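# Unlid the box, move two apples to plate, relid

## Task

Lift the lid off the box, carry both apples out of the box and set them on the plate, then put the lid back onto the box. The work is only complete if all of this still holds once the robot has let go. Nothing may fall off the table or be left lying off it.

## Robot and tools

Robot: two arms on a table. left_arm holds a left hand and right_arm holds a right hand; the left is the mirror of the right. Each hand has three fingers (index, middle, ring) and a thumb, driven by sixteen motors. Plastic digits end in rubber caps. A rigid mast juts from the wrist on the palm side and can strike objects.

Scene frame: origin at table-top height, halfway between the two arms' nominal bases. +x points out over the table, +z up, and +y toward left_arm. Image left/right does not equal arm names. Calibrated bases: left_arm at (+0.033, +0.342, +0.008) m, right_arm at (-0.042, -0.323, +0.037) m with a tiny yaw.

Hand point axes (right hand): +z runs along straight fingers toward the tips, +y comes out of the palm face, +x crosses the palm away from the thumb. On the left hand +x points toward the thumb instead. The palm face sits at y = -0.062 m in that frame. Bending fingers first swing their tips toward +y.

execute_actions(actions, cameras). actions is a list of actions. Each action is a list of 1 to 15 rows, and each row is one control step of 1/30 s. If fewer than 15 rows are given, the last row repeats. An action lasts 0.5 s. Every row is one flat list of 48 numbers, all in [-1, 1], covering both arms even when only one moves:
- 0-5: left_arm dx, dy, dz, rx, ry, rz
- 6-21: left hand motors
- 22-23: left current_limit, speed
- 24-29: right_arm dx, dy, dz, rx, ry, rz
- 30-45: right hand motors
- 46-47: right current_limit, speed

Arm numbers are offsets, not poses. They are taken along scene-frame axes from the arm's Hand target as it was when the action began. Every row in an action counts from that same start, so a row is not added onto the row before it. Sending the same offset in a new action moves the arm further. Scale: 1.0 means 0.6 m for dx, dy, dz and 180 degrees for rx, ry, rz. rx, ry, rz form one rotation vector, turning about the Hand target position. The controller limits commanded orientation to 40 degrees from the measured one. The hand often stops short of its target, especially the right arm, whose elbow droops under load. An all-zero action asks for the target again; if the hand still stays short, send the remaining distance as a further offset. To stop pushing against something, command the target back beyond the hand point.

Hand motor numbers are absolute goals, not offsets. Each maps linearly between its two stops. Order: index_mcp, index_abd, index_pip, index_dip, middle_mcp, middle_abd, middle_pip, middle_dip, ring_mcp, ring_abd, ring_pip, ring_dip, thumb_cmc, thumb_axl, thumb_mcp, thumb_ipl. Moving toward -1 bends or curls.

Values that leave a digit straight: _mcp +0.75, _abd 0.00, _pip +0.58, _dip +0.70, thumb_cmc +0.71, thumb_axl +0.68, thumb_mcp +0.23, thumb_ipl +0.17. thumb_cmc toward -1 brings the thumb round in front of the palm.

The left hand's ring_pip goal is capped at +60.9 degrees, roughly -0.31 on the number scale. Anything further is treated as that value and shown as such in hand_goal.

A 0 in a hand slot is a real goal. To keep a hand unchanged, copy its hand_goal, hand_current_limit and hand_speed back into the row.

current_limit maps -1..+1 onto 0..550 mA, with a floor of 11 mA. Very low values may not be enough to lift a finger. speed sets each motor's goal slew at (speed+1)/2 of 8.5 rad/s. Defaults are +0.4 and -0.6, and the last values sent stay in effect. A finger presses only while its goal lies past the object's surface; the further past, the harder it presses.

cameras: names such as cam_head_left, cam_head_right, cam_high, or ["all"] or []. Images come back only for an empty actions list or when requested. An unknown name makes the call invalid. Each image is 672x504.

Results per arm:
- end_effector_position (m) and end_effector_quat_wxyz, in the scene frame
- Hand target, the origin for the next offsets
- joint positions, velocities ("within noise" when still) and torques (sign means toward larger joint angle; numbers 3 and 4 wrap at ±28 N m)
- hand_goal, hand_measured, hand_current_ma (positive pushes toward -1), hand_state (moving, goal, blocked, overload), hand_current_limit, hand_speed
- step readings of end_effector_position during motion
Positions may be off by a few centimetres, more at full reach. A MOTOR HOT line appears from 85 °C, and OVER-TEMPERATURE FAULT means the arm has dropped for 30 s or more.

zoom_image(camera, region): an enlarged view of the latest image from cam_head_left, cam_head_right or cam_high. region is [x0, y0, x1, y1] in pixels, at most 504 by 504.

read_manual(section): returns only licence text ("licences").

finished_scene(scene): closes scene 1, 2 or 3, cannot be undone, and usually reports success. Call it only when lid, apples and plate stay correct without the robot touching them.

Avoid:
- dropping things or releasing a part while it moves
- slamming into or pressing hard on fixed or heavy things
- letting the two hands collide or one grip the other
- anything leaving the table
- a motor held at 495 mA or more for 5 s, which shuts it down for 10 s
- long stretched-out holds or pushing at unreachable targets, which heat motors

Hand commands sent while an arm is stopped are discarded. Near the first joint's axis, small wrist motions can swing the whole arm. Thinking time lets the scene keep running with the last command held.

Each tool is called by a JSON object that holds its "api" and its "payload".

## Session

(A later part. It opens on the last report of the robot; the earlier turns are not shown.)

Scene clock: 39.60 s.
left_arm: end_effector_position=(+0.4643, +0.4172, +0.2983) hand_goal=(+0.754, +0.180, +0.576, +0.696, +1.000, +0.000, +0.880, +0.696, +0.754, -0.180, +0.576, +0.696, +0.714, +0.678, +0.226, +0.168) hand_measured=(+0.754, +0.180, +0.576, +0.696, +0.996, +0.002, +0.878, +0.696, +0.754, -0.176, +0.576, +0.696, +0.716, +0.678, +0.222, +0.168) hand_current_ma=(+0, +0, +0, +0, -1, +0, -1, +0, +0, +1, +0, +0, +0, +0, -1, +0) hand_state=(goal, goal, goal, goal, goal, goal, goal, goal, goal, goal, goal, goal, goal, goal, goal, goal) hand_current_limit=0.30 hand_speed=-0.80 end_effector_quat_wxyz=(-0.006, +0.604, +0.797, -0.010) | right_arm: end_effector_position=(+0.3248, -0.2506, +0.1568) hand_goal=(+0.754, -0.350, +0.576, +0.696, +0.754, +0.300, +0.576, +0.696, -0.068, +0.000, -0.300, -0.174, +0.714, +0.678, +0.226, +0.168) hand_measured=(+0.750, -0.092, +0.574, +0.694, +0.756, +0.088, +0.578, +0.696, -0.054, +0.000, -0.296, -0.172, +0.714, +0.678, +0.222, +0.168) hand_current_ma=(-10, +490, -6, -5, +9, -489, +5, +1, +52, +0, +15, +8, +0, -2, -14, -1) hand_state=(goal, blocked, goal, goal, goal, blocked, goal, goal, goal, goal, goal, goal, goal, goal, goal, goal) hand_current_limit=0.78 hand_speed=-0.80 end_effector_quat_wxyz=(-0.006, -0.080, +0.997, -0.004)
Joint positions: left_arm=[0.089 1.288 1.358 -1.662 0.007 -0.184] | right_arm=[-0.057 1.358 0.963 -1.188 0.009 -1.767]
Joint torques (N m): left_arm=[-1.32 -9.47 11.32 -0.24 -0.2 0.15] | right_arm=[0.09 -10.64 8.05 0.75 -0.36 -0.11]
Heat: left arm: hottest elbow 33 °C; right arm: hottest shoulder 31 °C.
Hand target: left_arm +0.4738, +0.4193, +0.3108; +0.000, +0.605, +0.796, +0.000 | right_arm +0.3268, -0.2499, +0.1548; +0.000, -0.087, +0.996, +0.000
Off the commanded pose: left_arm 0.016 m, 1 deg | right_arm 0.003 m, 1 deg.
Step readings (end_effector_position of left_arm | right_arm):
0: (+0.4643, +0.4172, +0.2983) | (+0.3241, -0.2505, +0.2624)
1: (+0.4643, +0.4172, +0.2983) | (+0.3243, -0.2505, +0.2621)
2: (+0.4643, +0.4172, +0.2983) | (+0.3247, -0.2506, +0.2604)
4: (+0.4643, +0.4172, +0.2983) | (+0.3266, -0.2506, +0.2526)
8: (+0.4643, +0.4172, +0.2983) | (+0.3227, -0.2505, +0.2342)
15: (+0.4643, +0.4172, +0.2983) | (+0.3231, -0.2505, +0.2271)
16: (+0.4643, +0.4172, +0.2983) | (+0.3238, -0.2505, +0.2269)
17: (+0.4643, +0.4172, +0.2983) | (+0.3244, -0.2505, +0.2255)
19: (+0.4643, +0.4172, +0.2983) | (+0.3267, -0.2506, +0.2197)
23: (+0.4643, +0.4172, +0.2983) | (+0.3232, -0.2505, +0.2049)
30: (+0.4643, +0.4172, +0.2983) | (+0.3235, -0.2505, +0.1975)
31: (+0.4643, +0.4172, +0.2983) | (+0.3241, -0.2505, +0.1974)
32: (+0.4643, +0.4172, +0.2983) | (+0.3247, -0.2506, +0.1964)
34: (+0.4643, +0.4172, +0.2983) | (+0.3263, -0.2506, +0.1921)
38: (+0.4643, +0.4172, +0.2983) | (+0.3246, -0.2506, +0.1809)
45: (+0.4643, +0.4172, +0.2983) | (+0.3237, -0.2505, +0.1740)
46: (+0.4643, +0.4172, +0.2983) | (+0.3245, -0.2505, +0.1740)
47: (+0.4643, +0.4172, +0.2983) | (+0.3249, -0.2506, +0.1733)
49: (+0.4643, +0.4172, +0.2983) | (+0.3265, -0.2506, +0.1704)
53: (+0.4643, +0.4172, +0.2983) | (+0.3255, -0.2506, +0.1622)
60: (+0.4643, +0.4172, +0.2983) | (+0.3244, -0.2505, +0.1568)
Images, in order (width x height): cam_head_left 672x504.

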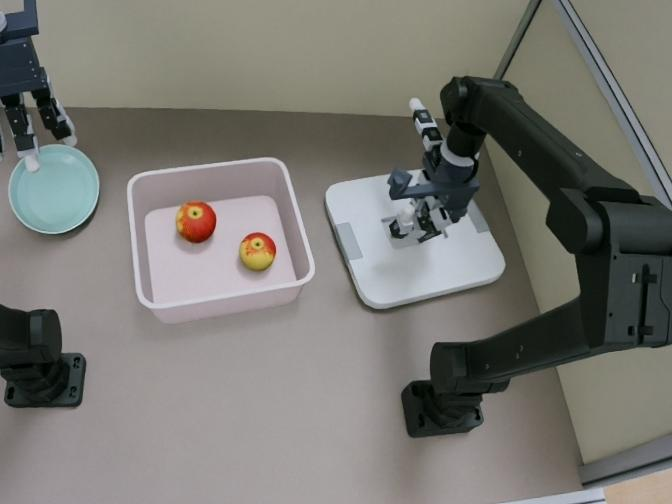

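{"api": "execute_actions", "payload": {"actions": [[[-0.018,-0.11,0,0,0,0,0.754,0.18,0.576,0.696,1,0,0.88,0.696,0.754,-0.18,0.576,0.696,0.714,0.678,0.226,0.168,0.3,-0.8,0,0,-0.02,0,0,0,0.754,-0.35,0.576,0.696,0.754,0.30,0.576,0.696,-0.068,0,-0.3,-0.174,0.714,0.678,0.226,0.168,0.78,-0.8]],[[-0.018,-0.11,0,0,0,0,0.754,0.18,0.576,0.696,1,0,0.88,0.696,0.754,-0.18,0.576,0.696,0.714,0.678,0.226,0.168,0.3,-0.8,0,0,-0.02,0,0,0,0.754,-0.35,0.576,0.696,0.754,0.30,0.576,0.696,-0.068,0,-0.3,-0.174,0.714,0.678,0.226,0.168,0.78,-0.8]]], "cameras": ["cam_head_left"]}}

Scene clock: 43.60 s.
left_arm: end_effector_position=(+0.4498, +0.2859, +0.3009) hand_goal=(+0.754, +0.180, +0.576, +0.696, +1.000, +0.000, +0.880, +0.696, +0.754, -0.180, +0.576, +0.696, +0.714, +0.678, +0.226, +0.168) hand_measured=(+0.754, +0.180, +0.576, +0.696, +0.996, +0.002, +0.878, +0.696, +0.752, -0.178, +0.576, +0.696, +0.714, +0.678, +0.222, +0.168) hand_current_ma=(+0, +0, +0, +0, -2, +0, -1, +0, +0, +0, +0, +0, +0, +0, -2, +0) hand_state=(goal, goal, goal, goal, goal, goal, goal, goal, goal, goal, goal, goal, goal, goal, goal, goal) hand_current_limit=0.30 hand_speed=-0.80 end_effector_quat_wxyz=(-0.008, +0.611, +0.792, -0.007) | right_arm: end_effector_position=(+0.3295, -0.2507, +0.1446) hand_goal=(+0.754, -0.350, +0.576, +0.696, +0.754, +0.300, +0.576, +0.696, -0.068, +0.000, -0.300, -0.174, +0.714, +0.678, +0.226, +0.168) hand_measured=(+0.750, -0.092, +0.574, +0.694, +0.756, +0.088, +0.578, +0.696, -0.054, +0.000, -0.296, -0.172, +0.714, +0.678, +0.222, +0.168) hand_current_ma=(-11, +490, -6, -5, +7, -489, +5, +1, +52, +0, +15, +8, +0, -2, -14, -1) hand_state=(goal, blocked, goal, goal, goal, blocked, goal, goal, goal, goal, goal, goal, goal, goal, goal, goal) hand_current_limit=0.78 hand_speed=-0.80 end_effector_quat_wxyz=(+0.007, -0.084, +0.996, -0.005)
Joint positions: left_arm=[-0.281 1.281 1.358 -1.667 0.007 -0.537] | right_arm=[-0.057 1.37 0.94 -1.127 0.009 -1.776]
Joint torques (N m): left_arm=[-1.38 -10.7 9.7 -0.18 -0.21 -0.02] | right_arm=[0.09 -9.35 6.68 1.07 -0.33 -0.1]
Heat: left arm: hottest elbow 33 °C; right arm: hottest shoulder 31 °C.
Hand target: left_arm +0.4522, +0.2873, +0.3109; +0.000, +0.606, +0.796, +0.000 | right_arm +0.3268, -0.2499, +0.1308; +0.000, -0.087, +0.996, +0.000
Off the commanded pose: left_arm 0.010 m, 1 deg | right_arm 0.014 m, 1 deg.
Step readings (end_effector_position of left_arm | right_arm):
0: (+0.4643, +0.4172, +0.2983) | (+0.3248, -0.2506, +0.1568)
1: (+0.4643, +0.4169, +0.2983) | (+0.3252, -0.2506, +0.1568)
2: (+0.4642, +0.4163, +0.2985) | (+0.3251, -0.2506, +0.1564)
4: (+0.4644, +0.4058, +0.2989) | (+0.3262, -0.2506, +0.1545)
8: (+0.4662, +0.3646, +0.2994) | (+0.3259, -0.2506, +0.1494)
15: (+0.4635, +0.3493, +0.3003) | (+0.3257, -0.2506, +0.1461)
16: (+0.4632, +0.3494, +0.3003) | (+0.3257, -0.2506, +0.1461)
17: (+0.4627, +0.3457, +0.3003) | (+0.3260, -0.2506, +0.1457)
19: (+0.4610, +0.3384, +0.3012) | (+0.3269, -0.2506, +0.1449)
23: (+0.4556, +0.2984, +0.3007) | (+0.3287, -0.2507, +0.1449)
30: (+0.4508, +0.2836, +0.3008) | (+0.3295, -0.2507, +0.1446)
Images, in order (width x height): cam_head_left 672x504.

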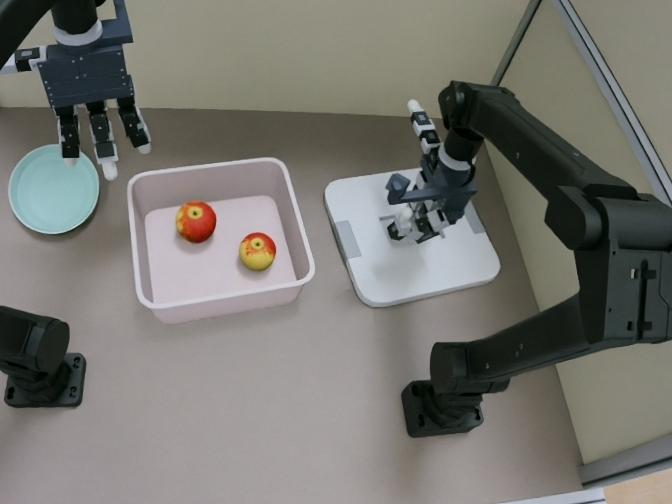

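{"api": "execute_actions", "payload": {"actions": [[[-0.024,-0.11,0,0,0,0,0.754,0.18,0.576,0.696,1,0,0.88,0.696,0.754,-0.18,0.576,0.696,0.714,0.678,0.226,0.168,0.3,-0.8,0,0,0.01,0,0,0,0.754,-0.35,0.576,0.696,0.754,0.30,0.576,0.696,-0.068,0,-0.3,-0.174,0.714,0.678,0.226,0.168,0.5,-0.8]],[[-0.024,-0.107,-0.02,0,0,0,0.754,0.18,0.576,0.696,1,0,0.88,0.696,0.754,-0.18,0.576,0.696,0.714,0.678,0.226,0.168,0.3,-0.8,0,0,0,0,0,0,0.754,-0.35,0.576,0.696,0.754,0.30,0.576,0.696,-0.068,0,-0.3,-0.174,0.714,0.678,0.226,0.168,0.3,-0.8]],[[0,0,-0.09,0,0,0,0.754,0.18,0.576,0.696,1,0,0.88,0.696,0.754,-0.18,0.576,0.696,0.714,0.678,0.226,0.168,0.3,-0.8,0,0,0,0,0,0,0.754,-0.35,0.576,0.696,0.754,0.30,0.576,0.696,-0.068,0,-0.3,-0.174,0.714,0.678,0.226,0.168,0.3,-0.8]]], "cameras": ["cam_head_left"]}}

Scene clock: 46.10 s.
left_arm: end_effector_position=(+0.4173, +0.1569, +0.2500) hand_goal=(+0.754, +0.180, +0.576, +0.696, +1.000, +0.000, +0.880, +0.696, +0.754, -0.180, +0.576, +0.696, +0.714, +0.678, +0.226, +0.168) hand_measured=(+0.752, +0.180, +0.576, +0.696, +0.994, +0.002, +0.878, +0.696, +0.752, -0.178, +0.576, +0.696, +0.714, +0.678, +0.222, +0.168) hand_current_ma=(+0, +0, +0, +0, -3, +0, -1, +0, -1, +0, +0, +0, +0, +0, -2, +0) hand_state=(goal, goal, goal, goal, goal, goal, goal, goal, goal, goal, goal, goal, goal, goal, goal, goal) hand_current_limit=0.30 hand_speed=-0.80 end_effector_quat_wxyz=(+0.000, +0.613, +0.790, -0.004) | right_arm: end_effector_position=(+0.3295, -0.2507, +0.1446) hand_goal=(+0.754, -0.350, +0.576, +0.696, +0.754, +0.300, +0.576, +0.696, -0.068, +0.000, -0.300, -0.174, +0.714, +0.678, +0.226, +0.168) hand_measured=(+0.750, -0.092, +0.574, +0.694, +0.756, +0.088, +0.578, +0.696, -0.054, +0.000, -0.296, -0.172, +0.714, +0.678, +0.222, +0.168) hand_current_ma=(-11, +358, -6, -5, +7, -357, +5, +1, +52, +0, +15, +8, +0, -2, -14, -1) hand_state=(goal, blocked, goal, goal, goal, blocked, goal, goal, goal, goal, goal, goal, goal, goal, goal, goal) hand_current_limit=0.30 hand_speed=-0.80 end_effector_quat_wxyz=(+0.007, -0.084, +0.996, -0.005)
Joint positions: left_arm=[-0.635 1.342 1.278 -1.507 0.007 -0.885] | right_arm=[-0.057 1.37 0.94 -1.127 0.009 -1.776]
Joint torques (N m): left_arm=[-1.08 -9.99 8.31 0.55 -0.21 -0.02] | right_arm=[0.15 -9.99 7.45 0.47 -0.34 -0.11]
Heat: left arm: hottest elbow 34 °C; right arm: hottest shoulder 31 °C.
Hand target: left_arm +0.4234, +0.1571, +0.2448; +0.000, +0.605, +0.796, +0.000 | right_arm +0.3268, -0.2499, +0.1368; +0.000, -0.087, +0.996, +0.000
Off the commanded pose: left_arm 0.008 m, 1 deg | right_arm 0.008 m, 1 deg.
Step readings (end_effector_position of left_arm | right_arm):
0: (+0.4498, +0.2859, +0.3009) | (+0.3295, -0.2507, +0.1446)
1: (+0.4496, +0.2857, +0.3010) | (+0.3295, -0.2507, +0.1446)
2: (+0.4485, +0.2816, +0.3010) | (+0.3295, -0.2507, +0.1446)
4: (+0.4456, +0.2747, +0.3019) | (+0.3295, -0.2507, +0.1446)
8: (+0.4336, +0.2355, +0.3009) | (+0.3295, -0.2507, +0.1446)
15: (+0.4263, +0.2224, +0.3008) | (+0.3295, -0.2507, +0.1446)
16: (+0.4261, +0.2226, +0.3008) | (+0.3295, -0.2507, +0.1446)
17: (+0.4245, +0.2193, +0.3007) | (+0.3295, -0.2507, +0.1446)
19: (+0.4225, +0.2130, +0.3008) | (+0.3295, -0.2507, +0.1446)
23: (+0.4128, +0.1753, +0.2936) | (+0.3295, -0.2507, +0.1446)
30: (+0.4093, +0.1616, +0.2862) | (+0.3295, -0.2507, +0.1446)
31: (+0.4093, +0.1618, +0.2864) | (+0.3295, -0.2507, +0.1446)
32: (+0.4110, +0.1606, +0.2861) | (+0.3295, -0.2507, +0.1446)
34: (+0.4163, +0.1570, +0.2813) | (+0.3295, -0.2507, +0.1446)
38: (+0.4169, +0.1567, +0.2585) | (+0.3295, -0.2507, +0.1446)
45: (+0.4167, +0.1573, +0.2499) | (+0.3295, -0.2507, +0.1446)
Images, in order (width x height): cam_head_left 672x504.

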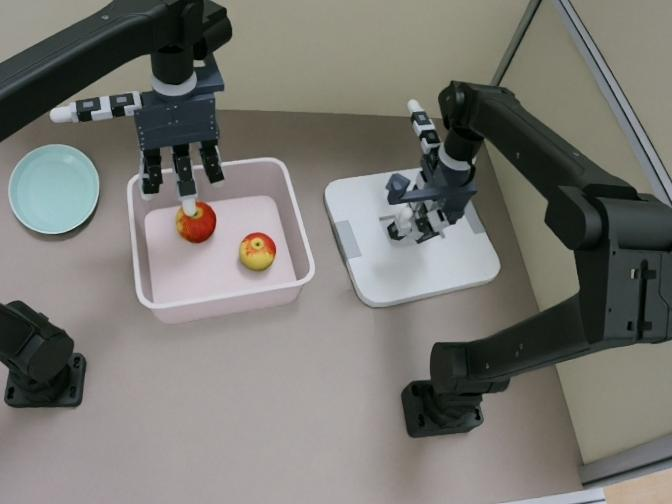

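{"api": "zoom_image", "payload": {"camera": "cam_head_left", "region": [120, 140, 300, 290]}}

Scaled by 2.800 from the camera's 672x504 image, which has a finer 960x720 frame.

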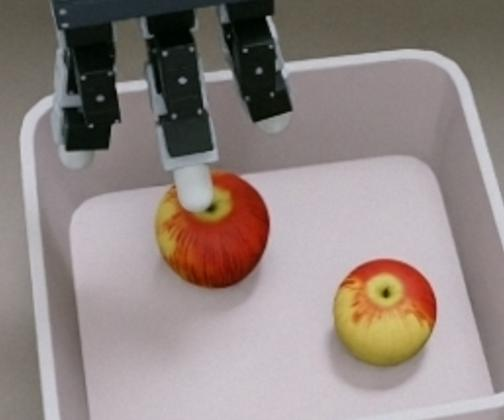

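{"api": "execute_actions", "payload": {"actions": [[[-0.006,-0.034,-0.04,0,0,0,0.754,0.18,0.576,0.696,1,0,0.88,0.696,0.754,-0.18,0.576,0.696,0.714,0.678,0.226,0.168,0.3,-0.8,0,0,0,0,0,0,0.754,-0.35,0.576,0.696,0.754,0.30,0.576,0.696,-0.068,0,-0.3,-0.174,0.714,0.678,0.226,0.168,0.3,-0.8]],[[0,0,-0.05,0,0,0,0.754,0.18,0.576,0.696,1,0,0.88,0.696,0.754,-0.18,0.576,0.696,0.714,0.678,0.226,0.168,0.3,-0.8,0,0,0,0,0,0,0.754,-0.35,0.576,0.696,0.754,0.30,0.576,0.696,-0.068,0,-0.3,-0.174,0.714,0.678,0.226,0.168,0.3,-0.8]]], "cameras": ["cam_head_left"]}}

{"api": "zoom_image", "payload": {"camera": "cam_head_left", "region": [120, 140, 300, 290]}}

Scene clock: 48.40 s.
left_arm: end_effector_position=(+0.4171, +0.1416, +0.1976) hand_goal=(+0.754, +0.180, +0.576, +0.696, +1.000, +0.000, +0.880, +0.696, +0.754, -0.180, +0.576, +0.696, +0.714, +0.678, +0.226, +0.168) hand_measured=(+0.752, +0.180, +0.576, +0.696, +0.994, +0.002, +0.878, +0.696, +0.752, -0.178, +0.576, +0.696, +0.714, +0.678, +0.222, +0.168) hand_current_ma=(+0, +0, +0, +0, -3, +0, -1, +0, -1, +0, +0, +0, +0, +0, -2, +0) hand_state=(goal, goal, goal, goal, goal, goal, goal, goal, goal, goal, goal, goal, goal, goal, goal, goal) hand_current_limit=0.30 hand_speed=-0.80 end_effector_quat_wxyz=(+0.001, +0.607, +0.794, -0.003) | right_arm: end_effector_position=(+0.3295, -0.2507, +0.1446) hand_goal=(+0.754, -0.350, +0.576, +0.696, +0.754, +0.300, +0.576, +0.696, -0.068, +0.000, -0.300, -0.174, +0.714, +0.678, +0.226, +0.168) hand_measured=(+0.750, -0.092, +0.574, +0.694, +0.756, +0.088, +0.578, +0.696, -0.054, +0.000, -0.296, -0.172, +0.714, +0.678, +0.222, +0.168) hand_current_ma=(-11, +358, -6, -5, +7, -357, +5, +1, +52, +0, +15, +8, +0, -2, -14, -1) hand_state=(goal, blocked, goal, goal, goal, blocked, goal, goal, goal, goal, goal, goal, goal, goal, goal, goal) hand_current_limit=0.30 hand_speed=-0.80 end_effector_quat_wxyz=(+0.007, -0.084, +0.996, -0.005)
Joint positions: left_arm=[-0.668 1.386 1.181 -1.365 0.006 -0.933] | right_arm=[-0.057 1.37 0.94 -1.127 0.009 -1.776]
Joint torques (N m): left_arm=[-2.02 -10.29 8.09 0.55 -0.14 -0.02] | right_arm=[0.09 -9.93 7.43 0.46 -0.34 -0.11]
Heat: left arm: hottest elbow 34 °C; right arm: hottest shoulder 31 °C.
Hand target: left_arm +0.4198, +0.1366, +0.1908; +0.000, +0.606, +0.796, +0.000 | right_arm +0.3268, -0.2499, +0.1368; +0.000, -0.087, +0.996, +0.000
Off the commanded pose: left_arm 0.009 m, 0 deg | right_arm 0.008 m, 1 deg.
Step readings (end_effector_position of left_arm | right_arm):
0: (+0.4173, +0.1570, +0.2500) | (+0.3295, -0.2507, +0.1446)
1: (+0.4173, +0.1570, +0.2500) | (+0.3295, -0.2507, +0.1446)
2: (+0.4178, +0.1564, +0.2494) | (+0.3295, -0.2507, +0.1446)
4: (+0.4181, +0.1518, +0.2465) | (+0.3295, -0.2507, +0.1446)
8: (+0.4173, +0.1463, +0.2356) | (+0.3295, -0.2507, +0.1446)
15: (+0.4171, +0.1417, +0.2274) | (+0.3295, -0.2507, +0.1446)
16: (+0.4171, +0.1417, +0.2271) | (+0.3295, -0.2507, +0.1446)
17: (+0.4175, +0.1414, +0.2259) | (+0.3295, -0.2507, +0.1446)
19: (+0.4188, +0.1405, +0.2198) | (+0.3295, -0.2507, +0.1446)
23: (+0.4156, +0.1430, +0.2037) | (+0.3295, -0.2507, +0.1446)
30: (+0.4171, +0.1416, +0.1976) | (+0.3295, -0.2507, +0.1446)
Images, in order (width x height): cam_head_left 672x504.

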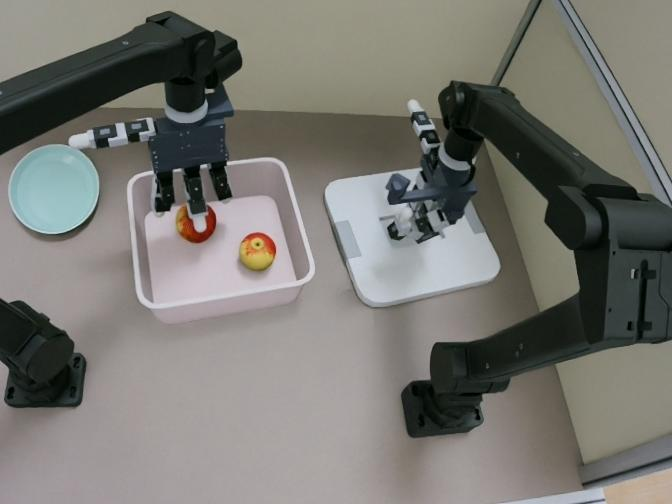

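Scaled by 2.800 from the camera's 672x504 image, which has a finer 960x720 frame.

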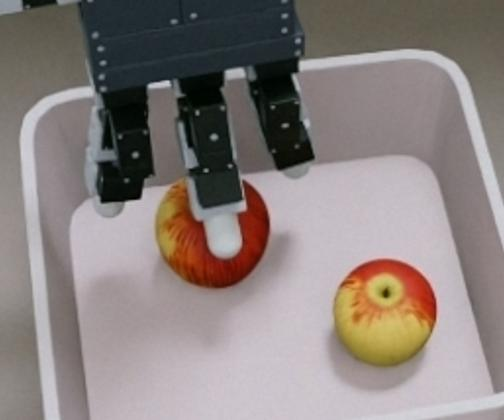

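{"api": "execute_actions", "payload": {"actions": [[[-0.01,0,-0.03,0,0,0,0.754,0.18,0.576,0.696,1,0,0.93,0.696,0.754,-0.18,0.576,0.696,0.714,0.678,0.226,0.168,0.3,-0.8,0,0,0,0,0,0,0.754,-0.35,0.576,0.696,0.754,0.30,0.576,0.696,-0.068,0,-0.3,-0.174,0.714,0.678,0.226,0.168,0.3,-0.8]],[[0,0,-0.035,0,0,0,0.754,0.18,0.576,0.696,1,0,0.93,0.696,0.754,-0.18,0.576,0.696,0.714,0.678,0.226,0.168,0.3,-0.8,0,0,0,0,0,0,0.754,-0.35,0.576,0.696,0.754,0.30,0.576,0.696,-0.068,0,-0.3,-0.174,0.714,0.678,0.226,0.168,0.3,-0.8]]], "cameras": ["cam_head_left"]}}

{"api": "zoom_image", "payload": {"camera": "cam_head_left", "region": [120, 140, 300, 290]}}

Scene clock: 50.10 s.
left_arm: end_effector_position=(+0.4125, +0.1417, +0.1595) hand_goal=(+0.754, +0.180, +0.576, +0.696, +1.000, +0.000, +0.930, +0.696, +0.754, -0.180, +0.576, +0.696, +0.714, +0.678, +0.226, +0.168) hand_measured=(+0.752, +0.180, +0.576, +0.696, +0.994, +0.002, +0.922, +0.696, +0.752, -0.178, +0.576, +0.696, +0.714, +0.678, +0.222, +0.168) hand_current_ma=(+0, +0, +0, +0, -3, +0, -3, +0, -1, +0, +0, +0, +0, +0, -2, +0) hand_state=(goal, goal, goal, goal, goal, goal, goal, goal, goal, goal, goal, goal, goal, goal, goal, goal) hand_current_limit=0.30 hand_speed=-0.80 end_effector_quat_wxyz=(+0.002, +0.607, +0.795, -0.003) | right_arm: end_effector_position=(+0.3295, -0.2507, +0.1446) hand_goal=(+0.754, -0.350, +0.576, +0.696, +0.754, +0.300, +0.576, +0.696, -0.068, +0.000, -0.300, -0.174, +0.714, +0.678, +0.226, +0.168) hand_measured=(+0.750, -0.092, +0.574, +0.694, +0.756, +0.088, +0.578, +0.696, -0.054, +0.000, -0.296, -0.172, +0.714, +0.678, +0.222, +0.168) hand_current_ma=(-11, +358, -6, -5, +7, -357, +5, +1, +52, +0, +15, +8, +0, -2, -14, -1) hand_state=(goal, blocked, goal, goal, goal, blocked, goal, goal, goal, goal, goal, goal, goal, goal, goal, goal) hand_current_limit=0.30 hand_speed=-0.80 end_effector_quat_wxyz=(+0.007, -0.084, +0.996, -0.005)
Joint positions: left_arm=[-0.675 1.401 1.093 -1.259 0.006 -0.942] | right_arm=[-0.057 1.37 0.94 -1.127 0.009 -1.776]
Joint torques (N m): left_arm=[-2.2 -10.11 7.77 0.57 -0.13 -0.02] | right_arm=[0.09 -9.88 7.45 0.47 -0.34 -0.11]
Heat: left arm: hottest elbow 34 °C; right arm: hottest shoulder 31 °C.
Hand target: left_arm +0.4138, +0.1365, +0.1519; +0.000, +0.606, +0.796, +0.000 | right_arm +0.3268, -0.2499, +0.1368; +0.000, -0.087, +0.996, +0.000
Off the commanded pose: left_arm 0.009 m, 0 deg | right_arm 0.008 m, 1 deg.
Step readings (end_effector_position of left_arm | right_arm):
0: (+0.4171, +0.1416, +0.1976) | (+0.3295, -0.2507, +0.1446)
1: (+0.4173, +0.1415, +0.1975) | (+0.3295, -0.2507, +0.1446)
2: (+0.4175, +0.1409, +0.1967) | (+0.3295, -0.2507, +0.1446)
4: (+0.4169, +0.1398, +0.1924) | (+0.3295, -0.2507, +0.1446)
8: (+0.4125, +0.1426, +0.1819) | (+0.3295, -0.2507, +0.1446)
15: (+0.4120, +0.1421, +0.1798) | (+0.3295, -0.2507, +0.1446)
16: (+0.4122, +0.1420, +0.1797) | (+0.3295, -0.2507, +0.1446)
17: (+0.4128, +0.1415, +0.1790) | (+0.3295, -0.2507, +0.1446)
19: (+0.4134, +0.1410, +0.1753) | (+0.3295, -0.2507, +0.1446)
23: (+0.4119, +0.1423, +0.1649) | (+0.3295, -0.2507, +0.1446)
30: (+0.4125, +0.1417, +0.1595) | (+0.3295, -0.2507, +0.1446)
Images, in order (width x height): cam_head_left 672x504.

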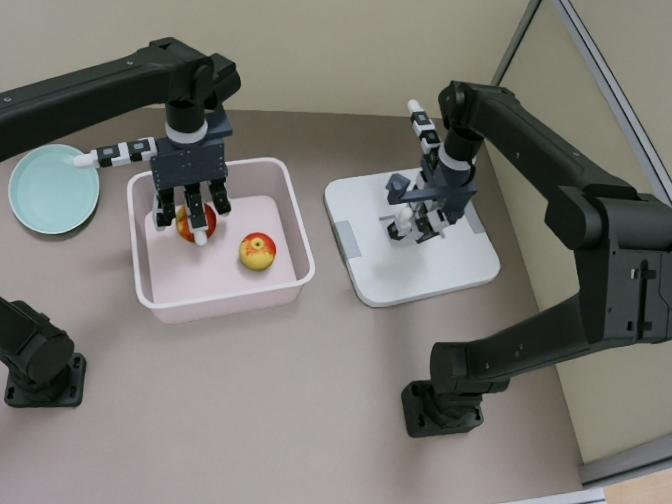

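Scaled by 2.800 from the camera's 672x504 image, which has a finer 960x720 frame.

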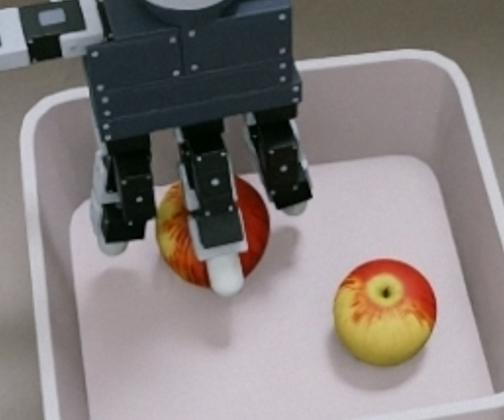

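{"api": "execute_actions", "payload": {"actions": [[[0,0,0,0,0,0,0.754,0,0.576,0.696,1,0,0.86,0.696,0.754,0,0.576,0.696,0.714,0.678,0.226,0.168,0.2,-0.9,0,0,0,0,0,0,0.754,-0.35,0.576,0.696,0.754,0.30,0.576,0.696,-0.068,0,-0.3,-0.174,0.714,0.678,0.226,0.168,0.3,-0.8]],[[0,0,0,0,0,0,0.754,-0.2,0.576,0.696,1,0,0.66,0.696,0.754,0.2,0.576,0.696,0.714,0.678,0.226,0.168,0.72,-0.85,0,0,0,0,0,0,0.754,-0.35,0.576,0.696,0.754,0.30,0.576,0.696,-0.068,0,-0.3,-0.174,0.714,0.678,0.226,0.168,0.3,-0.8]],[[0,0,0,0,0,0,0.754,-0.2,0.576,0.696,1,0,0.65,0.696,0.754,0.2,0.576,0.696,0.714,0.678,0.226,0.168,0.74,-0.85,0,0,0,0,0,0,0.754,-0.35,0.576,0.696,0.754,0.30,0.576,0.696,-0.068,0,-0.3,-0.174,0.714,0.678,0.226,0.168,0.3,-0.8]]], "cameras": ["cam_head_left"]}}

{"api": "zoom_image", "payload": {"camera": "cam_head_left", "region": [120, 140, 300, 290]}}

Scene clock: 55.87 s.
left_arm: end_effector_position=(+0.4124, +0.1402, +0.1596) hand_goal=(+0.754, -0.200, +0.576, +0.696, +1.000, +0.000, +0.650, +0.696, +0.754, +0.200, +0.576, +0.696, +0.714, +0.678, +0.226, +0.168) hand_measured=(+0.736, +0.078, +0.568, +0.696, +1.000, +0.006, +0.792, +0.720, +0.732, -0.068, +0.566, +0.694, +0.714, +0.678, +0.222, +0.168) hand_current_ma=(-14, +479, -3, +0, +0, +2, +404, +22, -20, -478, -6, +0, +0, +0, -2, +0) hand_state=(goal, blocked, goal, goal, goal, goal, blocked, blocked, blocked, blocked, goal, goal, goal, goal, goal, goal) hand_current_limit=0.74 hand_speed=-0.85 end_effector_quat_wxyz=(+0.004, +0.607, +0.794, -0.004) | right_arm: end_effector_position=(+0.3295, -0.2507, +0.1446) hand_goal=(+0.754, -0.350, +0.576, +0.696, +0.754, +0.300, +0.576, +0.696, -0.068, +0.000, -0.300, -0.174, +0.714, +0.678, +0.226, +0.168) hand_measured=(+0.750, -0.092, +0.574, +0.694, +0.756, +0.088, +0.578, +0.696, -0.054, +0.000, -0.296, -0.172, +0.714, +0.678, +0.222, +0.168) hand_current_ma=(-11, +358, -6, -5, +7, -357, +5, +1, +52, +0, +15, +8, +0, -2, -14, -1) hand_state=(goal, blocked, goal, goal, goal, blocked, goal, goal, goal, goal, goal, goal, goal, goal, goal, goal) hand_current_limit=0.30 hand_speed=-0.80 end_effector_quat_wxyz=(+0.007, -0.084, +0.996, -0.005)
Joint positions: left_arm=[-0.678 1.401 1.093 -1.256 0.007 -0.942] | right_arm=[-0.057 1.37 0.94 -1.127 0.009 -1.776]
Joint torques (N m): left_arm=[-2.02 -10.11 7.8 0.47 -0.2 -0.02] | right_arm=[0.21 -9.88 7.45 0.5 -0.34 -0.11]
Heat: left arm: hottest elbow 34 °C; right arm: hottest elbow 31 °C.
Hand target: left_arm +0.4138, +0.1365, +0.1519; +0.000, +0.606, +0.796, +0.000 | right_arm +0.3268, -0.2499, +0.1368; +0.000, -0.087, +0.996, +0.000
Off the commanded pose: left_arm 0.009 m, 1 deg | right_arm 0.008 m, 1 deg.
Step readings (end_effector_position of left_arm | right_arm):
0: (+0.4125, +0.1417, +0.1595) | (+0.3295, -0.2507, +0.1446)
1: (+0.4125, +0.1417, +0.1595) | (+0.3295, -0.2507, +0.1446)
2: (+0.4125, +0.1417, +0.1595) | (+0.3295, -0.2507, +0.1446)
4: (+0.4125, +0.1417, +0.1595) | (+0.3295, -0.2507, +0.1446)
8: (+0.4129, +0.1410, +0.1596) | (+0.3295, -0.2507, +0.1446)
15: (+0.4128, +0.1407, +0.1596) | (+0.3295, -0.2507, +0.1446)
16: (+0.4128, +0.1407, +0.1596) | (+0.3295, -0.2507, +0.1446)
17: (+0.4128, +0.1407, +0.1596) | (+0.3295, -0.2507, +0.1446)
19: (+0.4125, +0.1403, +0.1594) | (+0.3295, -0.2507, +0.1446)
23: (+0.4124, +0.1402, +0.1594) | (+0.3295, -0.2507, +0.1446)
30: (+0.4124, +0.1402, +0.1596) | (+0.3295, -0.2507, +0.1446)
31: (+0.4124, +0.1402, +0.1596) | (+0.3295, -0.2507, +0.1446)
32: (+0.4124, +0.1402, +0.1596) | (+0.3295, -0.2507, +0.1446)
34: (+0.4124, +0.1402, +0.1596) | (+0.3295, -0.2507, +0.1446)
38: (+0.4124, +0.1402, +0.1596) | (+0.3295, -0.2507, +0.1446)
45: (+0.4124, +0.1402, +0.1596) | (+0.3295, -0.2507, +0.1446)
Images, in order (width x height): cam_head_left 672x504.

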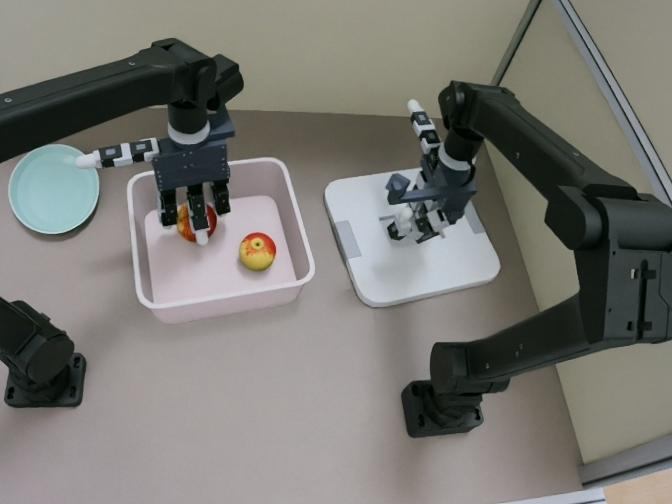

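Scaled by 2.800 from the camera's 672x504 image, which has a finer 960x720 frame.

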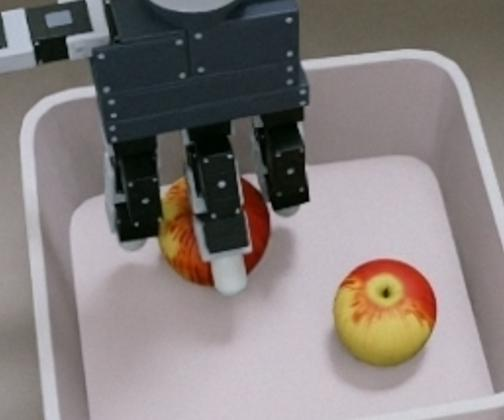

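{"api": "execute_actions", "payload": {"actions": [[[0,0,0.045,0,0,0,0.754,-0.2,0.576,0.696,1,0,0.65,0.696,0.754,0.2,0.576,0.696,0.714,0.678,0.226,0.168,0.76,-0.85,0,0,0,0,0,0,0.754,-0.35,0.576,0.696,0.754,0.30,0.576,0.696,-0.068,0,-0.3,-0.174,0.714,0.678,0.226,0.168,0.3,-0.8]]], "cameras": ["cam_head_left"]}}

{"api": "zoom_image", "payload": {"camera": "cam_head_left", "region": [120, 140, 300, 290]}}

Scene clock: 57.27 s.
left_arm: end_effector_position=(+0.4108, +0.1409, +0.1672) hand_goal=(+0.754, -0.200, +0.576, +0.696, +1.000, +0.000, +0.650, +0.696, +0.754, +0.200, +0.576, +0.696, +0.714, +0.678, +0.226, +0.168) hand_measured=(+0.738, +0.016, +0.568, +0.694, +1.000, +0.002, +0.696, +0.720, +0.726, -0.018, +0.560, +0.690, +0.714, +0.678, +0.222, +0.168) hand_current_ma=(-13, +484, -4, +0, +0, +1, +62, +22, -32, -484, -11, -2, +0, +0, -2, +0) hand_state=(goal, blocked, goal, goal, goal, goal, blocked, blocked, blocked, blocked, goal, goal, goal, goal, goal, goal) hand_current_limit=0.76 hand_speed=-0.85 end_effector_quat_wxyz=(-0.005, +0.608, +0.794, -0.003) | right_arm: end_effector_position=(+0.3295, -0.2507, +0.1446) hand_goal=(+0.754, -0.350, +0.576, +0.696, +0.754, +0.300, +0.576, +0.696, -0.068, +0.000, -0.300, -0.174, +0.714, +0.678, +0.226, +0.168) hand_measured=(+0.750, -0.092, +0.574, +0.694, +0.756, +0.088, +0.578, +0.696, -0.054, +0.000, -0.296, -0.172, +0.714, +0.678, +0.222, +0.168) hand_current_ma=(-11, +358, -6, -5, +7, -357, +5, +1, +52, +0, +15, +8, +0, -2, -14, -1) hand_state=(goal, blocked, goal, goal, goal, blocked, goal, goal, goal, goal, goal, goal, goal, goal, goal, goal) hand_current_limit=0.30 hand_speed=-0.80 end_effector_quat_wxyz=(+0.007, -0.084, +0.996, -0.005)
Joint positions: left_arm=[-0.679 1.4 1.115 -1.294 0.007 -0.942] | right_arm=[-0.057 1.37 0.94 -1.127 0.009 -1.776]
Joint torques (N m): left_arm=[-1.9 -11.99 10.22 -0.39 -0.21 -0.02] | right_arm=[0.15 -9.88 7.45 0.47 -0.34 -0.1]
Heat: left arm: hottest elbow 34 °C; right arm: hottest elbow 31 °C.
Hand target: left_arm +0.4138, +0.1366, +0.1789; +0.000, +0.605, +0.796, +0.000 | right_arm +0.3268, -0.2499, +0.1368; +0.000, -0.087, +0.996, +0.000
Off the commanded pose: left_arm 0.013 m, 1 deg | right_arm 0.008 m, 1 deg.
Step readings (end_effector_position of left_arm | right_arm):
0: (+0.4124, +0.1402, +0.1596) | (+0.3295, -0.2507, +0.1446)
1: (+0.4121, +0.1404, +0.1595) | (+0.3295, -0.2507, +0.1446)
2: (+0.4116, +0.1405, +0.1598) | (+0.3295, -0.2507, +0.1446)
4: (+0.4113, +0.1406, +0.1620) | (+0.3295, -0.2507, +0.1446)
8: (+0.4110, +0.1408, +0.1671) | (+0.3295, -0.2507, +0.1446)
15: (+0.4108, +0.1409, +0.1672) | (+0.3295, -0.2507, +0.1446)
Images, in order (width x height): cam_head_left 672x504.

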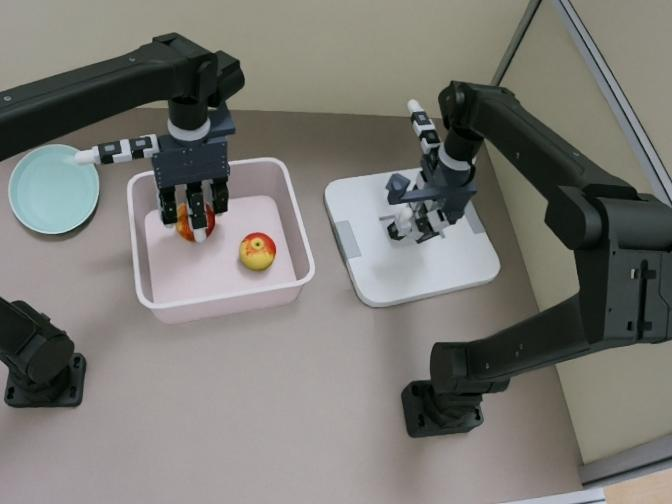

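Scaled by 2.800 from the camera's 672x504 image, which has a finer 960x720 frame.

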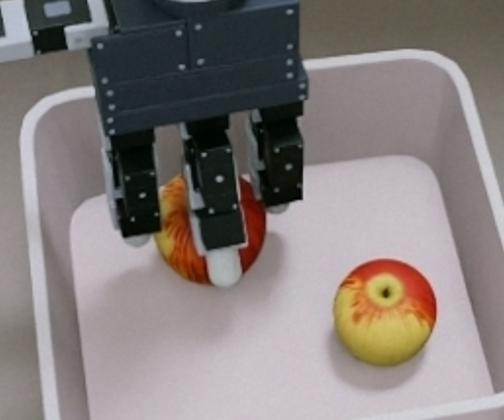

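{"api": "execute_actions", "payload": {"actions": [[[0,0,0.03,0,0,0,0.754,-0.2,0.576,0.696,1,0,0.62,0.696,0.754,0.2,0.576,0.696,0.714,0.678,0.226,0.168,0.76,-0.85,0,0,0,0,0,0,0.754,-0.35,0.576,0.696,0.754,0.30,0.576,0.696,-0.068,0,-0.3,-0.174,0.714,0.678,0.226,0.168,0.3,-0.8]]], "cameras": ["cam_head_left"]}}

{"api": "zoom_image", "payload": {"camera": "cam_head_left", "region": [120, 140, 300, 290]}}

Scene clock: 58.43 s.
left_arm: end_effector_position=(+0.4059, +0.1448, +0.1733) hand_goal=(+0.754, -0.200, +0.576, +0.696, +1.000, +0.000, +0.620, +0.696, +0.754, +0.200, +0.576, +0.696, +0.714, +0.678, +0.226, +0.168) hand_measured=(+0.736, +0.016, +0.566, +0.692, +1.000, +0.002, +0.678, +0.720, +0.722, -0.018, +0.556, +0.688, +0.714, +0.678, +0.222, +0.168) hand_current_ma=(-15, +484, -5, -1, +0, +0, +91, +22, -40, -484, -17, -4, +0, +0, -2, +0) hand_state=(goal, blocked, goal, goal, goal, goal, blocked, blocked, blocked, blocked, blocked, goal, goal, goal, goal, goal) hand_current_limit=0.76 hand_speed=-0.85 end_effector_quat_wxyz=(-0.021, +0.608, +0.794, -0.003) | right_arm: end_effector_position=(+0.3295, -0.2507, +0.1446) hand_goal=(+0.754, -0.350, +0.576, +0.696, +0.754, +0.300, +0.576, +0.696, -0.068, +0.000, -0.300, -0.174, +0.714, +0.678, +0.226, +0.168) hand_measured=(+0.750, -0.092, +0.574, +0.694, +0.756, +0.088, +0.578, +0.696, -0.054, +0.000, -0.296, -0.172, +0.714, +0.678, +0.222, +0.168) hand_current_ma=(-11, +358, -6, -5, +7, -357, +5, +1, +52, +0, +15, +8, +0, -2, -14, -1) hand_state=(goal, blocked, goal, goal, goal, blocked, goal, goal, goal, goal, goal, goal, goal, goal, goal, goal) hand_current_limit=0.30 hand_speed=-0.80 end_effector_quat_wxyz=(+0.007, -0.084, +0.996, -0.005)
Joint positions: left_arm=[-0.679 1.4 1.134 -1.346 0.007 -0.942] | right_arm=[-0.057 1.37 0.94 -1.127 0.009 -1.776]
Joint torques (N m): left_arm=[-1.9 -13.1 11.47 -0.36 -0.16 -0.04] | right_arm=[0.15 -9.82 7.45 0.49 -0.34 -0.11]
Heat: left arm: hottest elbow 34 °C; right arm: hottest elbow 31 °C.
Hand target: left_arm +0.4138, +0.1367, +0.1968; +0.000, +0.605, +0.796, +0.000 | right_arm +0.3268, -0.2499, +0.1368; +0.000, -0.087, +0.996, +0.000
Off the commanded pose: left_arm 0.026 m, 2 deg | right_arm 0.008 m, 1 deg.
Step readings (end_effector_position of left_arm | right_arm):
0: (+0.4108, +0.1409, +0.1672) | (+0.3295, -0.2507, +0.1446)
1: (+0.4106, +0.1411, +0.1673) | (+0.3295, -0.2507, +0.1446)
2: (+0.4105, +0.1411, +0.1679) | (+0.3295, -0.2507, +0.1446)
4: (+0.4084, +0.1428, +0.1687) | (+0.3295, -0.2507, +0.1446)
8: (+0.4049, +0.1457, +0.1704) | (+0.3295, -0.2507, +0.1446)
15: (+0.4061, +0.1447, +0.1732) | (+0.3295, -0.2507, +0.1446)
Images, in order (width x height): cam_head_left 672x504.

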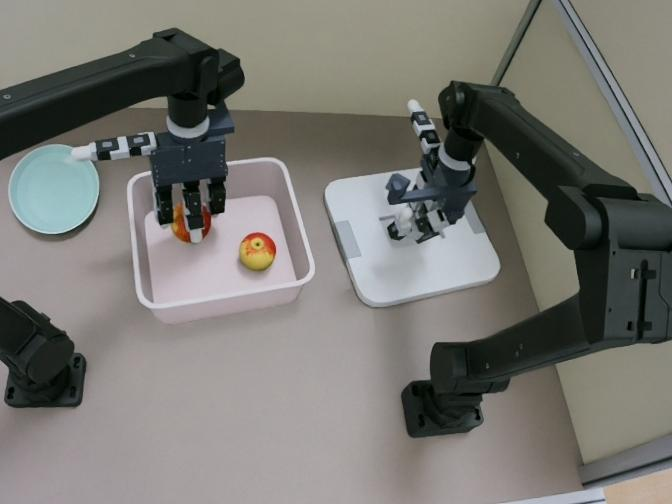

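Scaled by 2.800 from the camera's 672x504 image, which has a finer 960x720 frame.

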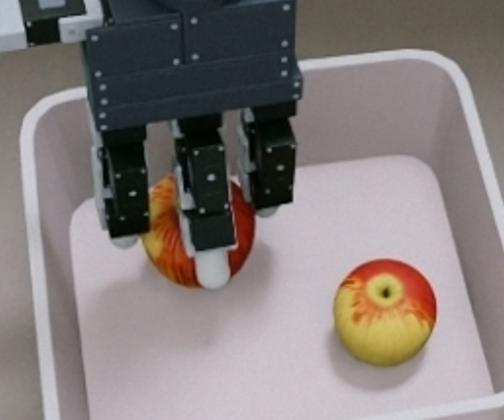

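{"api": "execute_actions", "payload": {"actions": [[[0,0,0.05,0,0,0,0.754,-0.2,0.576,0.696,1,0,0.58,0.696,0.754,0.2,0.576,0.696,0.714,0.678,0.226,0.168,0.76,-0.85,0,0,0,0,0,0,0.754,-0.35,0.576,0.696,0.754,0.30,0.576,0.696,-0.068,0,-0.3,-0.174,0.714,0.678,0.226,0.168,0.3,-0.8]]], "cameras": ["cam_head_left"]}}

{"api": "zoom_image", "payload": {"camera": "cam_head_left", "region": [120, 140, 300, 290]}}

Scene clock: 59.57 s.
left_arm: end_effector_position=(+0.4080, +0.1435, +0.2036) hand_goal=(+0.754, -0.200, +0.576, +0.696, +1.000, +0.000, +0.580, +0.696, +0.754, +0.200, +0.576, +0.696, +0.714, +0.678, +0.226, +0.168) hand_measured=(+0.730, +0.016, +0.562, +0.690, +1.000, +0.002, +0.654, +0.720, +0.714, -0.018, +0.550, +0.684, +0.714, +0.678, +0.222, +0.168) hand_current_ma=(-25, +484, -10, -3, +0, +0, +137, +22, -55, -484, -24, -6, +0, +0, -2, +0) hand_state=(blocked, blocked, goal, goal, goal, goal, blocked, blocked, blocked, blocked, blocked, goal, goal, goal, goal, goal) hand_current_limit=0.76 hand_speed=-0.85 end_effector_quat_wxyz=(-0.021, +0.608, +0.794, -0.002) | right_arm: end_effector_position=(+0.3295, -0.2507, +0.1446) hand_goal=(+0.754, -0.350, +0.576, +0.696, +0.754, +0.300, +0.576, +0.696, -0.068, +0.000, -0.300, -0.174, +0.714, +0.678, +0.226, +0.168) hand_measured=(+0.750, -0.092, +0.574, +0.694, +0.756, +0.088, +0.578, +0.696, -0.054, +0.000, -0.296, -0.172, +0.714, +0.678, +0.222, +0.168) hand_current_ma=(-11, +358, -6, -5, +7, -357, +5, +1, +52, +0, +15, +8, +0, -2, -14, -1) hand_state=(goal, blocked, goal, goal, goal, blocked, goal, goal, goal, goal, goal, goal, goal, goal, goal, goal) hand_current_limit=0.30 hand_speed=-0.80 end_effector_quat_wxyz=(+0.007, -0.084, +0.996, -0.005)
Joint positions: left_arm=[-0.679 1.388 1.202 -1.426 0.006 -0.942] | right_arm=[-0.057 1.37 0.94 -1.127 0.009 -1.776]
Joint torques (N m): left_arm=[-1.85 -13.22 11.52 -0.24 -0.18 -0.01] | right_arm=[0.15 -9.93 7.46 0.47 -0.34 -0.1]
Heat: left arm: hottest elbow 34 °C; right arm: hottest elbow 31 °C.
Hand target: left_arm +0.4138, +0.1366, +0.2270; +0.000, +0.605, +0.796, +0.000 | right_arm +0.3268, -0.2499, +0.1368; +0.000, -0.087, +0.996, +0.000
Off the commanded pose: left_arm 0.025 m, 2 deg | right_arm 0.008 m, 1 deg.
Step readings (end_effector_position of left_arm | right_arm):
0: (+0.4056, +0.1451, +0.1733) | (+0.3295, -0.2507, +0.1446)
1: (+0.4058, +0.1449, +0.1736) | (+0.3295, -0.2507, +0.1446)
2: (+0.4055, +0.1452, +0.1747) | (+0.3295, -0.2507, +0.1446)
4: (+0.4043, +0.1465, +0.1796) | (+0.3295, -0.2507, +0.1446)
8: (+0.4065, +0.1447, +0.1937) | (+0.3295, -0.2507, +0.1446)
15: (+0.4089, +0.1428, +0.2037) | (+0.3295, -0.2507, +0.1446)
Images, in order (width x height): cam_head_left 672x504.

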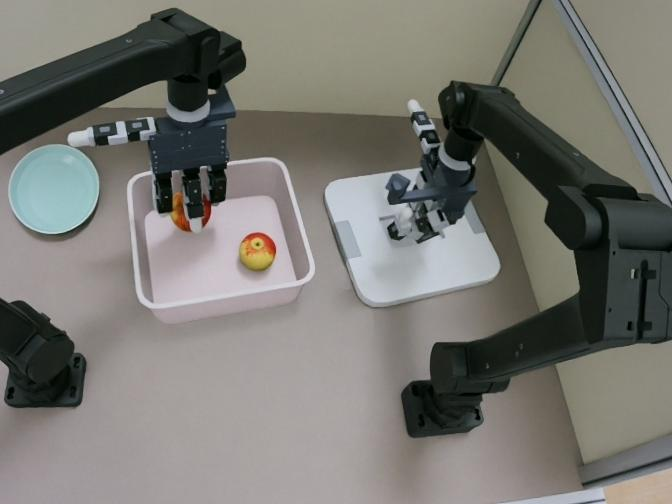

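Scaled by 2.800 from the camera's 672x504 image, which has a finer 960x720 frame.

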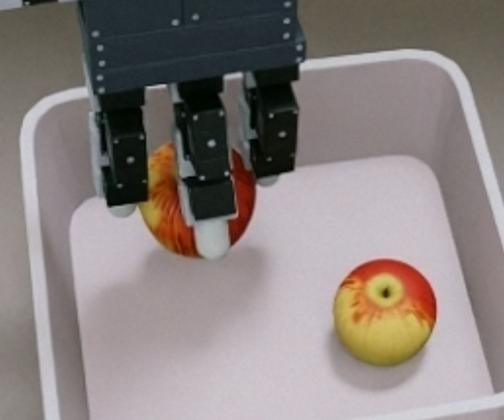

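{"api": "execute_actions", "payload": {"actions": [[[0,0,0.06,0,0,0,0.754,-0.2,0.576,0.696,1,0,0.56,0.696,0.754,0.2,0.576,0.696,0.714,0.678,0.226,0.168,0.76,-0.85,0,0,0,0,0,0,0.754,-0.35,0.576,0.696,0.754,0.30,0.576,0.696,-0.068,0,-0.3,-0.174,0.714,0.678,0.226,0.168,0.3,-0.8]],[[0,0,0.07,0,0,0,0.754,-0.2,0.576,0.696,1,0,0.56,0.696,0.754,0.2,0.576,0.696,0.714,0.678,0.226,0.168,0.76,-0.85,0,0,0,0,0,0,0.754,-0.35,0.576,0.696,0.754,0.30,0.576,0.696,-0.068,0,-0.3,-0.174,0.714,0.678,0.226,0.168,0.3,-0.8]],[[0.02,0.03,0.05,0,0,0,0.754,-0.2,0.576,0.696,1,0,0.56,0.696,0.754,0.2,0.576,0.696,0.714,0.678,0.226,0.168,0.76,-0.85,0,0,0,0,0,0,0.754,-0.35,0.576,0.696,0.754,0.30,0.576,0.696,-0.068,0,-0.3,-0.174,0.714,0.678,0.226,0.168,0.3,-0.8]],[[0.04,0.08,0,0,0,0,0.754,-0.2,0.576,0.696,1,0,0.56,0.696,0.754,0.2,0.576,0.696,0.714,0.678,0.226,0.168,0.76,-0.85,0,0,0,0,0,0,0.754,-0.35,0.576,0.696,0.754,0.30,0.576,0.696,-0.068,0,-0.3,-0.174,0.714,0.678,0.226,0.168,0.3,-0.8]]], "cameras": ["cam_head_left"]}}

Scene clock: 62.97 s.
left_arm: end_effector_position=(+0.4466, +0.2051, +0.3121) hand_goal=(+0.754, -0.200, +0.576, +0.696, +1.000, +0.000, +0.560, +0.696, +0.754, +0.200, +0.576, +0.696, +0.714, +0.678, +0.226, +0.168) hand_measured=(+0.726, +0.016, +0.558, +0.688, +1.000, +0.002, +0.636, +0.724, +0.710, -0.016, +0.548, +0.684, +0.714, +0.678, +0.222, +0.168) hand_current_ma=(-33, +484, -13, -4, +0, +0, +144, +28, -67, -484, -29, -8, +0, +0, -2, +0) hand_state=(blocked, blocked, goal, goal, goal, goal, blocked, blocked, blocked, blocked, blocked, goal, goal, goal, goal, goal) hand_current_limit=0.76 hand_speed=-0.85 end_effector_quat_wxyz=(-0.003, +0.603, +0.798, +0.002) | right_arm: end_effector_position=(+0.3295, -0.2507, +0.1446) hand_goal=(+0.754, -0.350, +0.576, +0.696, +0.754, +0.300, +0.576, +0.696, -0.068, +0.000, -0.300, -0.174, +0.714, +0.678, +0.226, +0.168) hand_measured=(+0.750, -0.092, +0.574, +0.694, +0.756, +0.088, +0.578, +0.696, -0.054, +0.000, -0.296, -0.172, +0.714, +0.678, +0.222, +0.168) hand_current_ma=(-11, +358, -6, -5, +7, -357, +5, +1, +52, +0, +15, +8, +0, -2, -14, -1) hand_state=(goal, blocked, goal, goal, goal, blocked, goal, goal, goal, goal, goal, goal, goal, goal, goal, goal) hand_current_limit=0.30 hand_speed=-0.80 end_effector_quat_wxyz=(+0.007, -0.084, +0.996, -0.005)
Joint positions: left_arm=[-0.496 1.35 1.447 -1.673 -0.005 -0.772] | right_arm=[-0.057 1.37 0.94 -1.127 0.009 -1.776]
Joint torques (N m): left_arm=[-1.55 -13.27 10.95 -0.2 -0.07 0.13] | right_arm=[0.15 -9.93 7.45 0.46 -0.34 -0.1]
Heat: left arm: hottest elbow 34 °C; right arm: hottest elbow 31 °C.
Hand target: left_arm +0.4498, +0.2027, +0.3349; +0.000, +0.605, +0.796, +0.000 | right_arm +0.3268, -0.2499, +0.1368; +0.000, -0.087, +0.996, +0.000
Off the commanded pose: left_arm 0.023 m, 1 deg | right_arm 0.008 m, 1 deg.
joint sent to its limit (left arm) — joint 4 (wrist pitch), lower limit. The joint targets still meet the commanded pose.
Step readings (end_effector_position of left_arm | right_arm):
0: (+0.4077, +0.1437, +0.2036) | (+0.3295, -0.2507, +0.1446)
1: (+0.4078, +0.1436, +0.2037) | (+0.3295, -0.2507, +0.1446)
2: (+0.4073, +0.1441, +0.2051) | (+0.3295, -0.2507, +0.1446)
4: (+0.4057, +0.1454, +0.2106) | (+0.3295, -0.2507, +0.1446)
8: (+0.4072, +0.1441, +0.2285) | (+0.3295, -0.2507, +0.1446)
15: (+0.4102, +0.1417, +0.2400) | (+0.3295, -0.2507, +0.1446)
16: (+0.4100, +0.1419, +0.2402) | (+0.3295, -0.2507, +0.1446)
17: (+0.4089, +0.1428, +0.2418) | (+0.3295, -0.2507, +0.1446)
19: (+0.4065, +0.1447, +0.2488) | (+0.3295, -0.2507, +0.1446)
23: (+0.4074, +0.1440, +0.2715) | (+0.3295, -0.2507, +0.1446)
30: (+0.4113, +0.1408, +0.2838) | (+0.3295, -0.2507, +0.1446)
31: (+0.4110, +0.1411, +0.2838) | (+0.3295, -0.2507, +0.1446)
32: (+0.4104, +0.1416, +0.2843) | (+0.3295, -0.2507, +0.1446)
34: (+0.4106, +0.1436, +0.2873) | (+0.3295, -0.2507, +0.1446)
38: (+0.4163, +0.1495, +0.2986) | (+0.3295, -0.2507, +0.1446)
45: (+0.4199, +0.1539, +0.3090) | (+0.3295, -0.2507, +0.1446)
46: (+0.4202, +0.1545, +0.3090) | (+0.3295, -0.2507, +0.1446)
47: (+0.4223, +0.1584, +0.3090) | (+0.3295, -0.2507, +0.1446)
49: (+0.4266, +0.1634, +0.3088) | (+0.3295, -0.2507, +0.1446)
53: (+0.4405, +0.1917, +0.3113) | (+0.3295, -0.2507, +0.1446)
60: (+0.4461, +0.2081, +0.3127) | (+0.3295, -0.2507, +0.1446)
Images, in order (width x height): cam_head_left 672x504.

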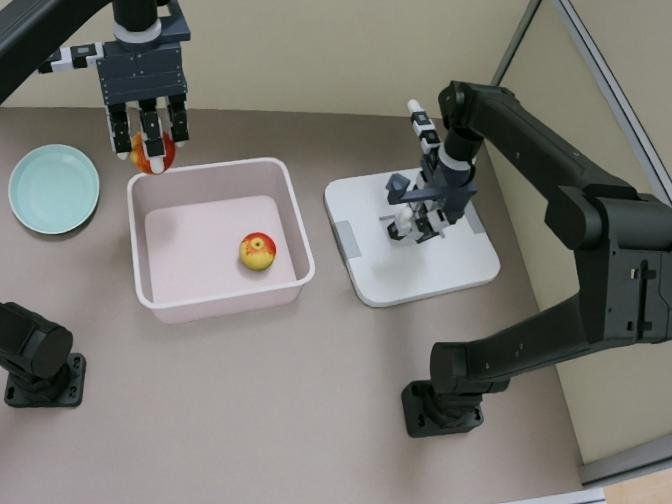

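{"api": "execute_actions", "payload": {"actions": [[[0.05,0.093,0,0,0,0,0.754,-0.2,0.576,0.696,1,0,0.56,0.696,0.754,0.2,0.576,0.696,0.714,0.678,0.226,0.168,0.76,-0.85,0,0,0,0,0,0,0.754,-0.35,0.576,0.696,0.754,0.30,0.576,0.696,-0.068,0,-0.3,-0.174,0.714,0.678,0.226,0.168,0.3,-0.8]],[[0.05,0.093,0,0,0,0,0.754,-0.2,0.576,0.696,1,0,0.56,0.696,0.754,0.2,0.576,0.696,0.714,0.678,0.226,0.168,0.76,-0.85,0,0,0,0,0,0,0.754,-0.35,0.576,0.696,0.754,0.30,0.576,0.696,-0.068,0,-0.3,-0.174,0.714,0.678,0.226,0.168,0.3,-0.8]],[[0.05,0.093,-0.03,0,0,0,0.754,-0.2,0.576,0.696,1,0,0.56,0.696,0.754,0.2,0.576,0.696,0.714,0.678,0.226,0.168,0.76,-0.85,0,0,0,0,0,0,0.754,-0.35,0.576,0.696,0.754,0.30,0.576,0.696,-0.068,0,-0.3,-0.174,0.714,0.678,0.226,0.168,0.3,-0.8]],[[0.047,0.092,-0.04,0,0,0,0.754,-0.2,0.576,0.696,1,0,0.56,0.696,0.754,0.2,0.576,0.696,0.714,0.678,0.226,0.168,0.76,-0.85,0,0,0,0,0,0,0.754,-0.35,0.576,0.696,0.754,0.30,0.576,0.696,-0.068,0,-0.3,-0.174,0.714,0.678,0.226,0.168,0.3,-0.8]]], "cameras": ["cam_head_left"]}}

Scene clock: 66.10 s.
left_arm: end_effector_position=(+0.5513, +0.4271, +0.2740) hand_goal=(+0.754, -0.200, +0.576, +0.696, +1.000, +0.000, +0.560, +0.696, +0.754, +0.200, +0.576, +0.696, +0.714, +0.678, +0.226, +0.168) hand_measured=(+0.724, +0.016, +0.558, +0.688, +1.000, +0.000, +0.634, +0.724, +0.708, -0.016, +0.546, +0.682, +0.714, +0.678, +0.222, +0.168) hand_current_ma=(-33, +484, -13, -4, +0, +0, +135, +30, -71, -484, -30, -8, +0, +0, -2, +0) hand_state=(blocked, blocked, goal, goal, goal, goal, blocked, blocked, blocked, blocked, blocked, goal, goal, goal, goal, goal) hand_current_limit=0.76 hand_speed=-0.85 end_effector_quat_wxyz=(-0.018, +0.601, +0.799, -0.018) | right_arm: end_effector_position=(+0.3295, -0.2507, +0.1446) hand_goal=(+0.754, -0.350, +0.576, +0.696, +0.754, +0.300, +0.576, +0.696, -0.068, +0.000, -0.300, -0.174, +0.714, +0.678, +0.226, +0.168) hand_measured=(+0.750, -0.092, +0.574, +0.694, +0.756, +0.088, +0.578, +0.696, -0.054, +0.000, -0.296, -0.172, +0.714, +0.678, +0.222, +0.168) hand_current_ma=(-11, +358, -6, -5, +7, -357, +5, +1, +52, +0, +15, +8, +0, -2, -14, -1) hand_state=(goal, blocked, goal, goal, goal, blocked, goal, goal, goal, goal, goal, goal, goal, goal, goal, goal) hand_current_limit=0.30 hand_speed=-0.80 end_effector_quat_wxyz=(+0.007, -0.084, +0.996, -0.005)
Joint positions: left_arm=[0.091 1.533 1.548 -1.636 0.002 -0.19] | right_arm=[-0.057 1.37 0.94 -1.127 0.009 -1.776]
Joint torques (N m): left_arm=[-1.9 -14.45 12 0.27 -0.05 0.15] | right_arm=[0.15 -9.93 7.42 0.46 -0.34 -0.1]
Heat: left arm: hottest elbow 35 °C; right arm: hottest elbow 31 °C.
Hand target: left_arm +0.5680, +0.4253, +0.2929; +0.000, +0.605, +0.796, +0.000 | right_arm +0.3268, -0.2499, +0.1368; +0.000, -0.087, +0.996, +0.000
Off the commanded pose: left_arm 0.025 m, 3 deg | right_arm 0.008 m, 1 deg.
Step readings (end_effector_position of left_arm | right_arm):
0: (+0.4466, +0.2051, +0.3121) | (+0.3295, -0.2507, +0.1446)
1: (+0.4466, +0.2051, +0.3121) | (+0.3295, -0.2507, +0.1446)
2: (+0.4481, +0.2090, +0.3121) | (+0.3295, -0.2507, +0.1446)
4: (+0.4523, +0.2149, +0.3118) | (+0.3295, -0.2507, +0.1446)
8: (+0.4647, +0.2481, +0.3121) | (+0.3295, -0.2507, +0.1446)
15: (+0.4711, +0.2663, +0.3126) | (+0.3295, -0.2507, +0.1446)
16: (+0.4710, +0.2648, +0.3121) | (+0.3295, -0.2507, +0.1446)
17: (+0.4721, +0.2677, +0.3122) | (+0.3295, -0.2507, +0.1446)
19: (+0.4759, +0.2730, +0.3130) | (+0.3295, -0.2507, +0.1446)
23: (+0.4868, +0.3052, +0.3186) | (+0.3295, -0.2507, +0.1446)
30: (+0.4954, +0.3224, +0.3201) | (+0.3295, -0.2507, +0.1446)
31: (+0.4958, +0.3208, +0.3190) | (+0.3295, -0.2507, +0.1446)
32: (+0.4972, +0.3236, +0.3181) | (+0.3295, -0.2507, +0.1446)
34: (+0.5030, +0.3277, +0.3157) | (+0.3295, -0.2507, +0.1446)
38: (+0.5167, +0.3583, +0.3060) | (+0.3295, -0.2507, +0.1446)
45: (+0.5247, +0.3772, +0.2943) | (+0.3295, -0.2507, +0.1446)
46: (+0.5253, +0.3756, +0.2944) | (+0.3295, -0.2507, +0.1446)
47: (+0.5260, +0.3774, +0.2949) | (+0.3295, -0.2507, +0.1446)
49: (+0.5302, +0.3823, +0.2950) | (+0.3295, -0.2507, +0.1446)
53: (+0.5420, +0.4096, +0.2875) | (+0.3295, -0.2507, +0.1446)
60: (+0.5487, +0.4306, +0.2709) | (+0.3295, -0.2507, +0.1446)
Images, in order (width x height): cam_head_left 672x504.

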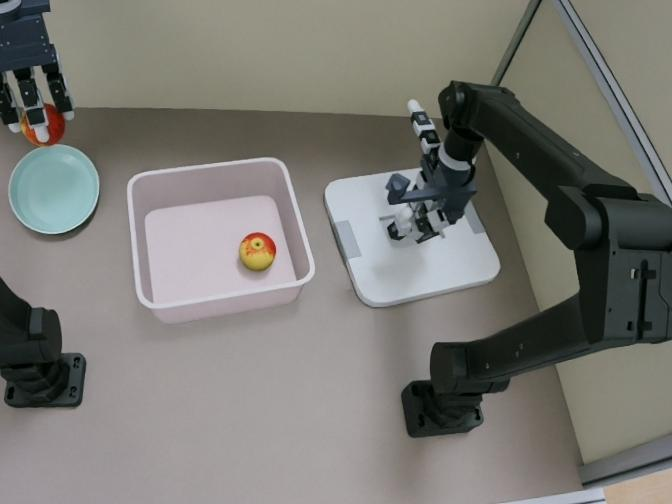

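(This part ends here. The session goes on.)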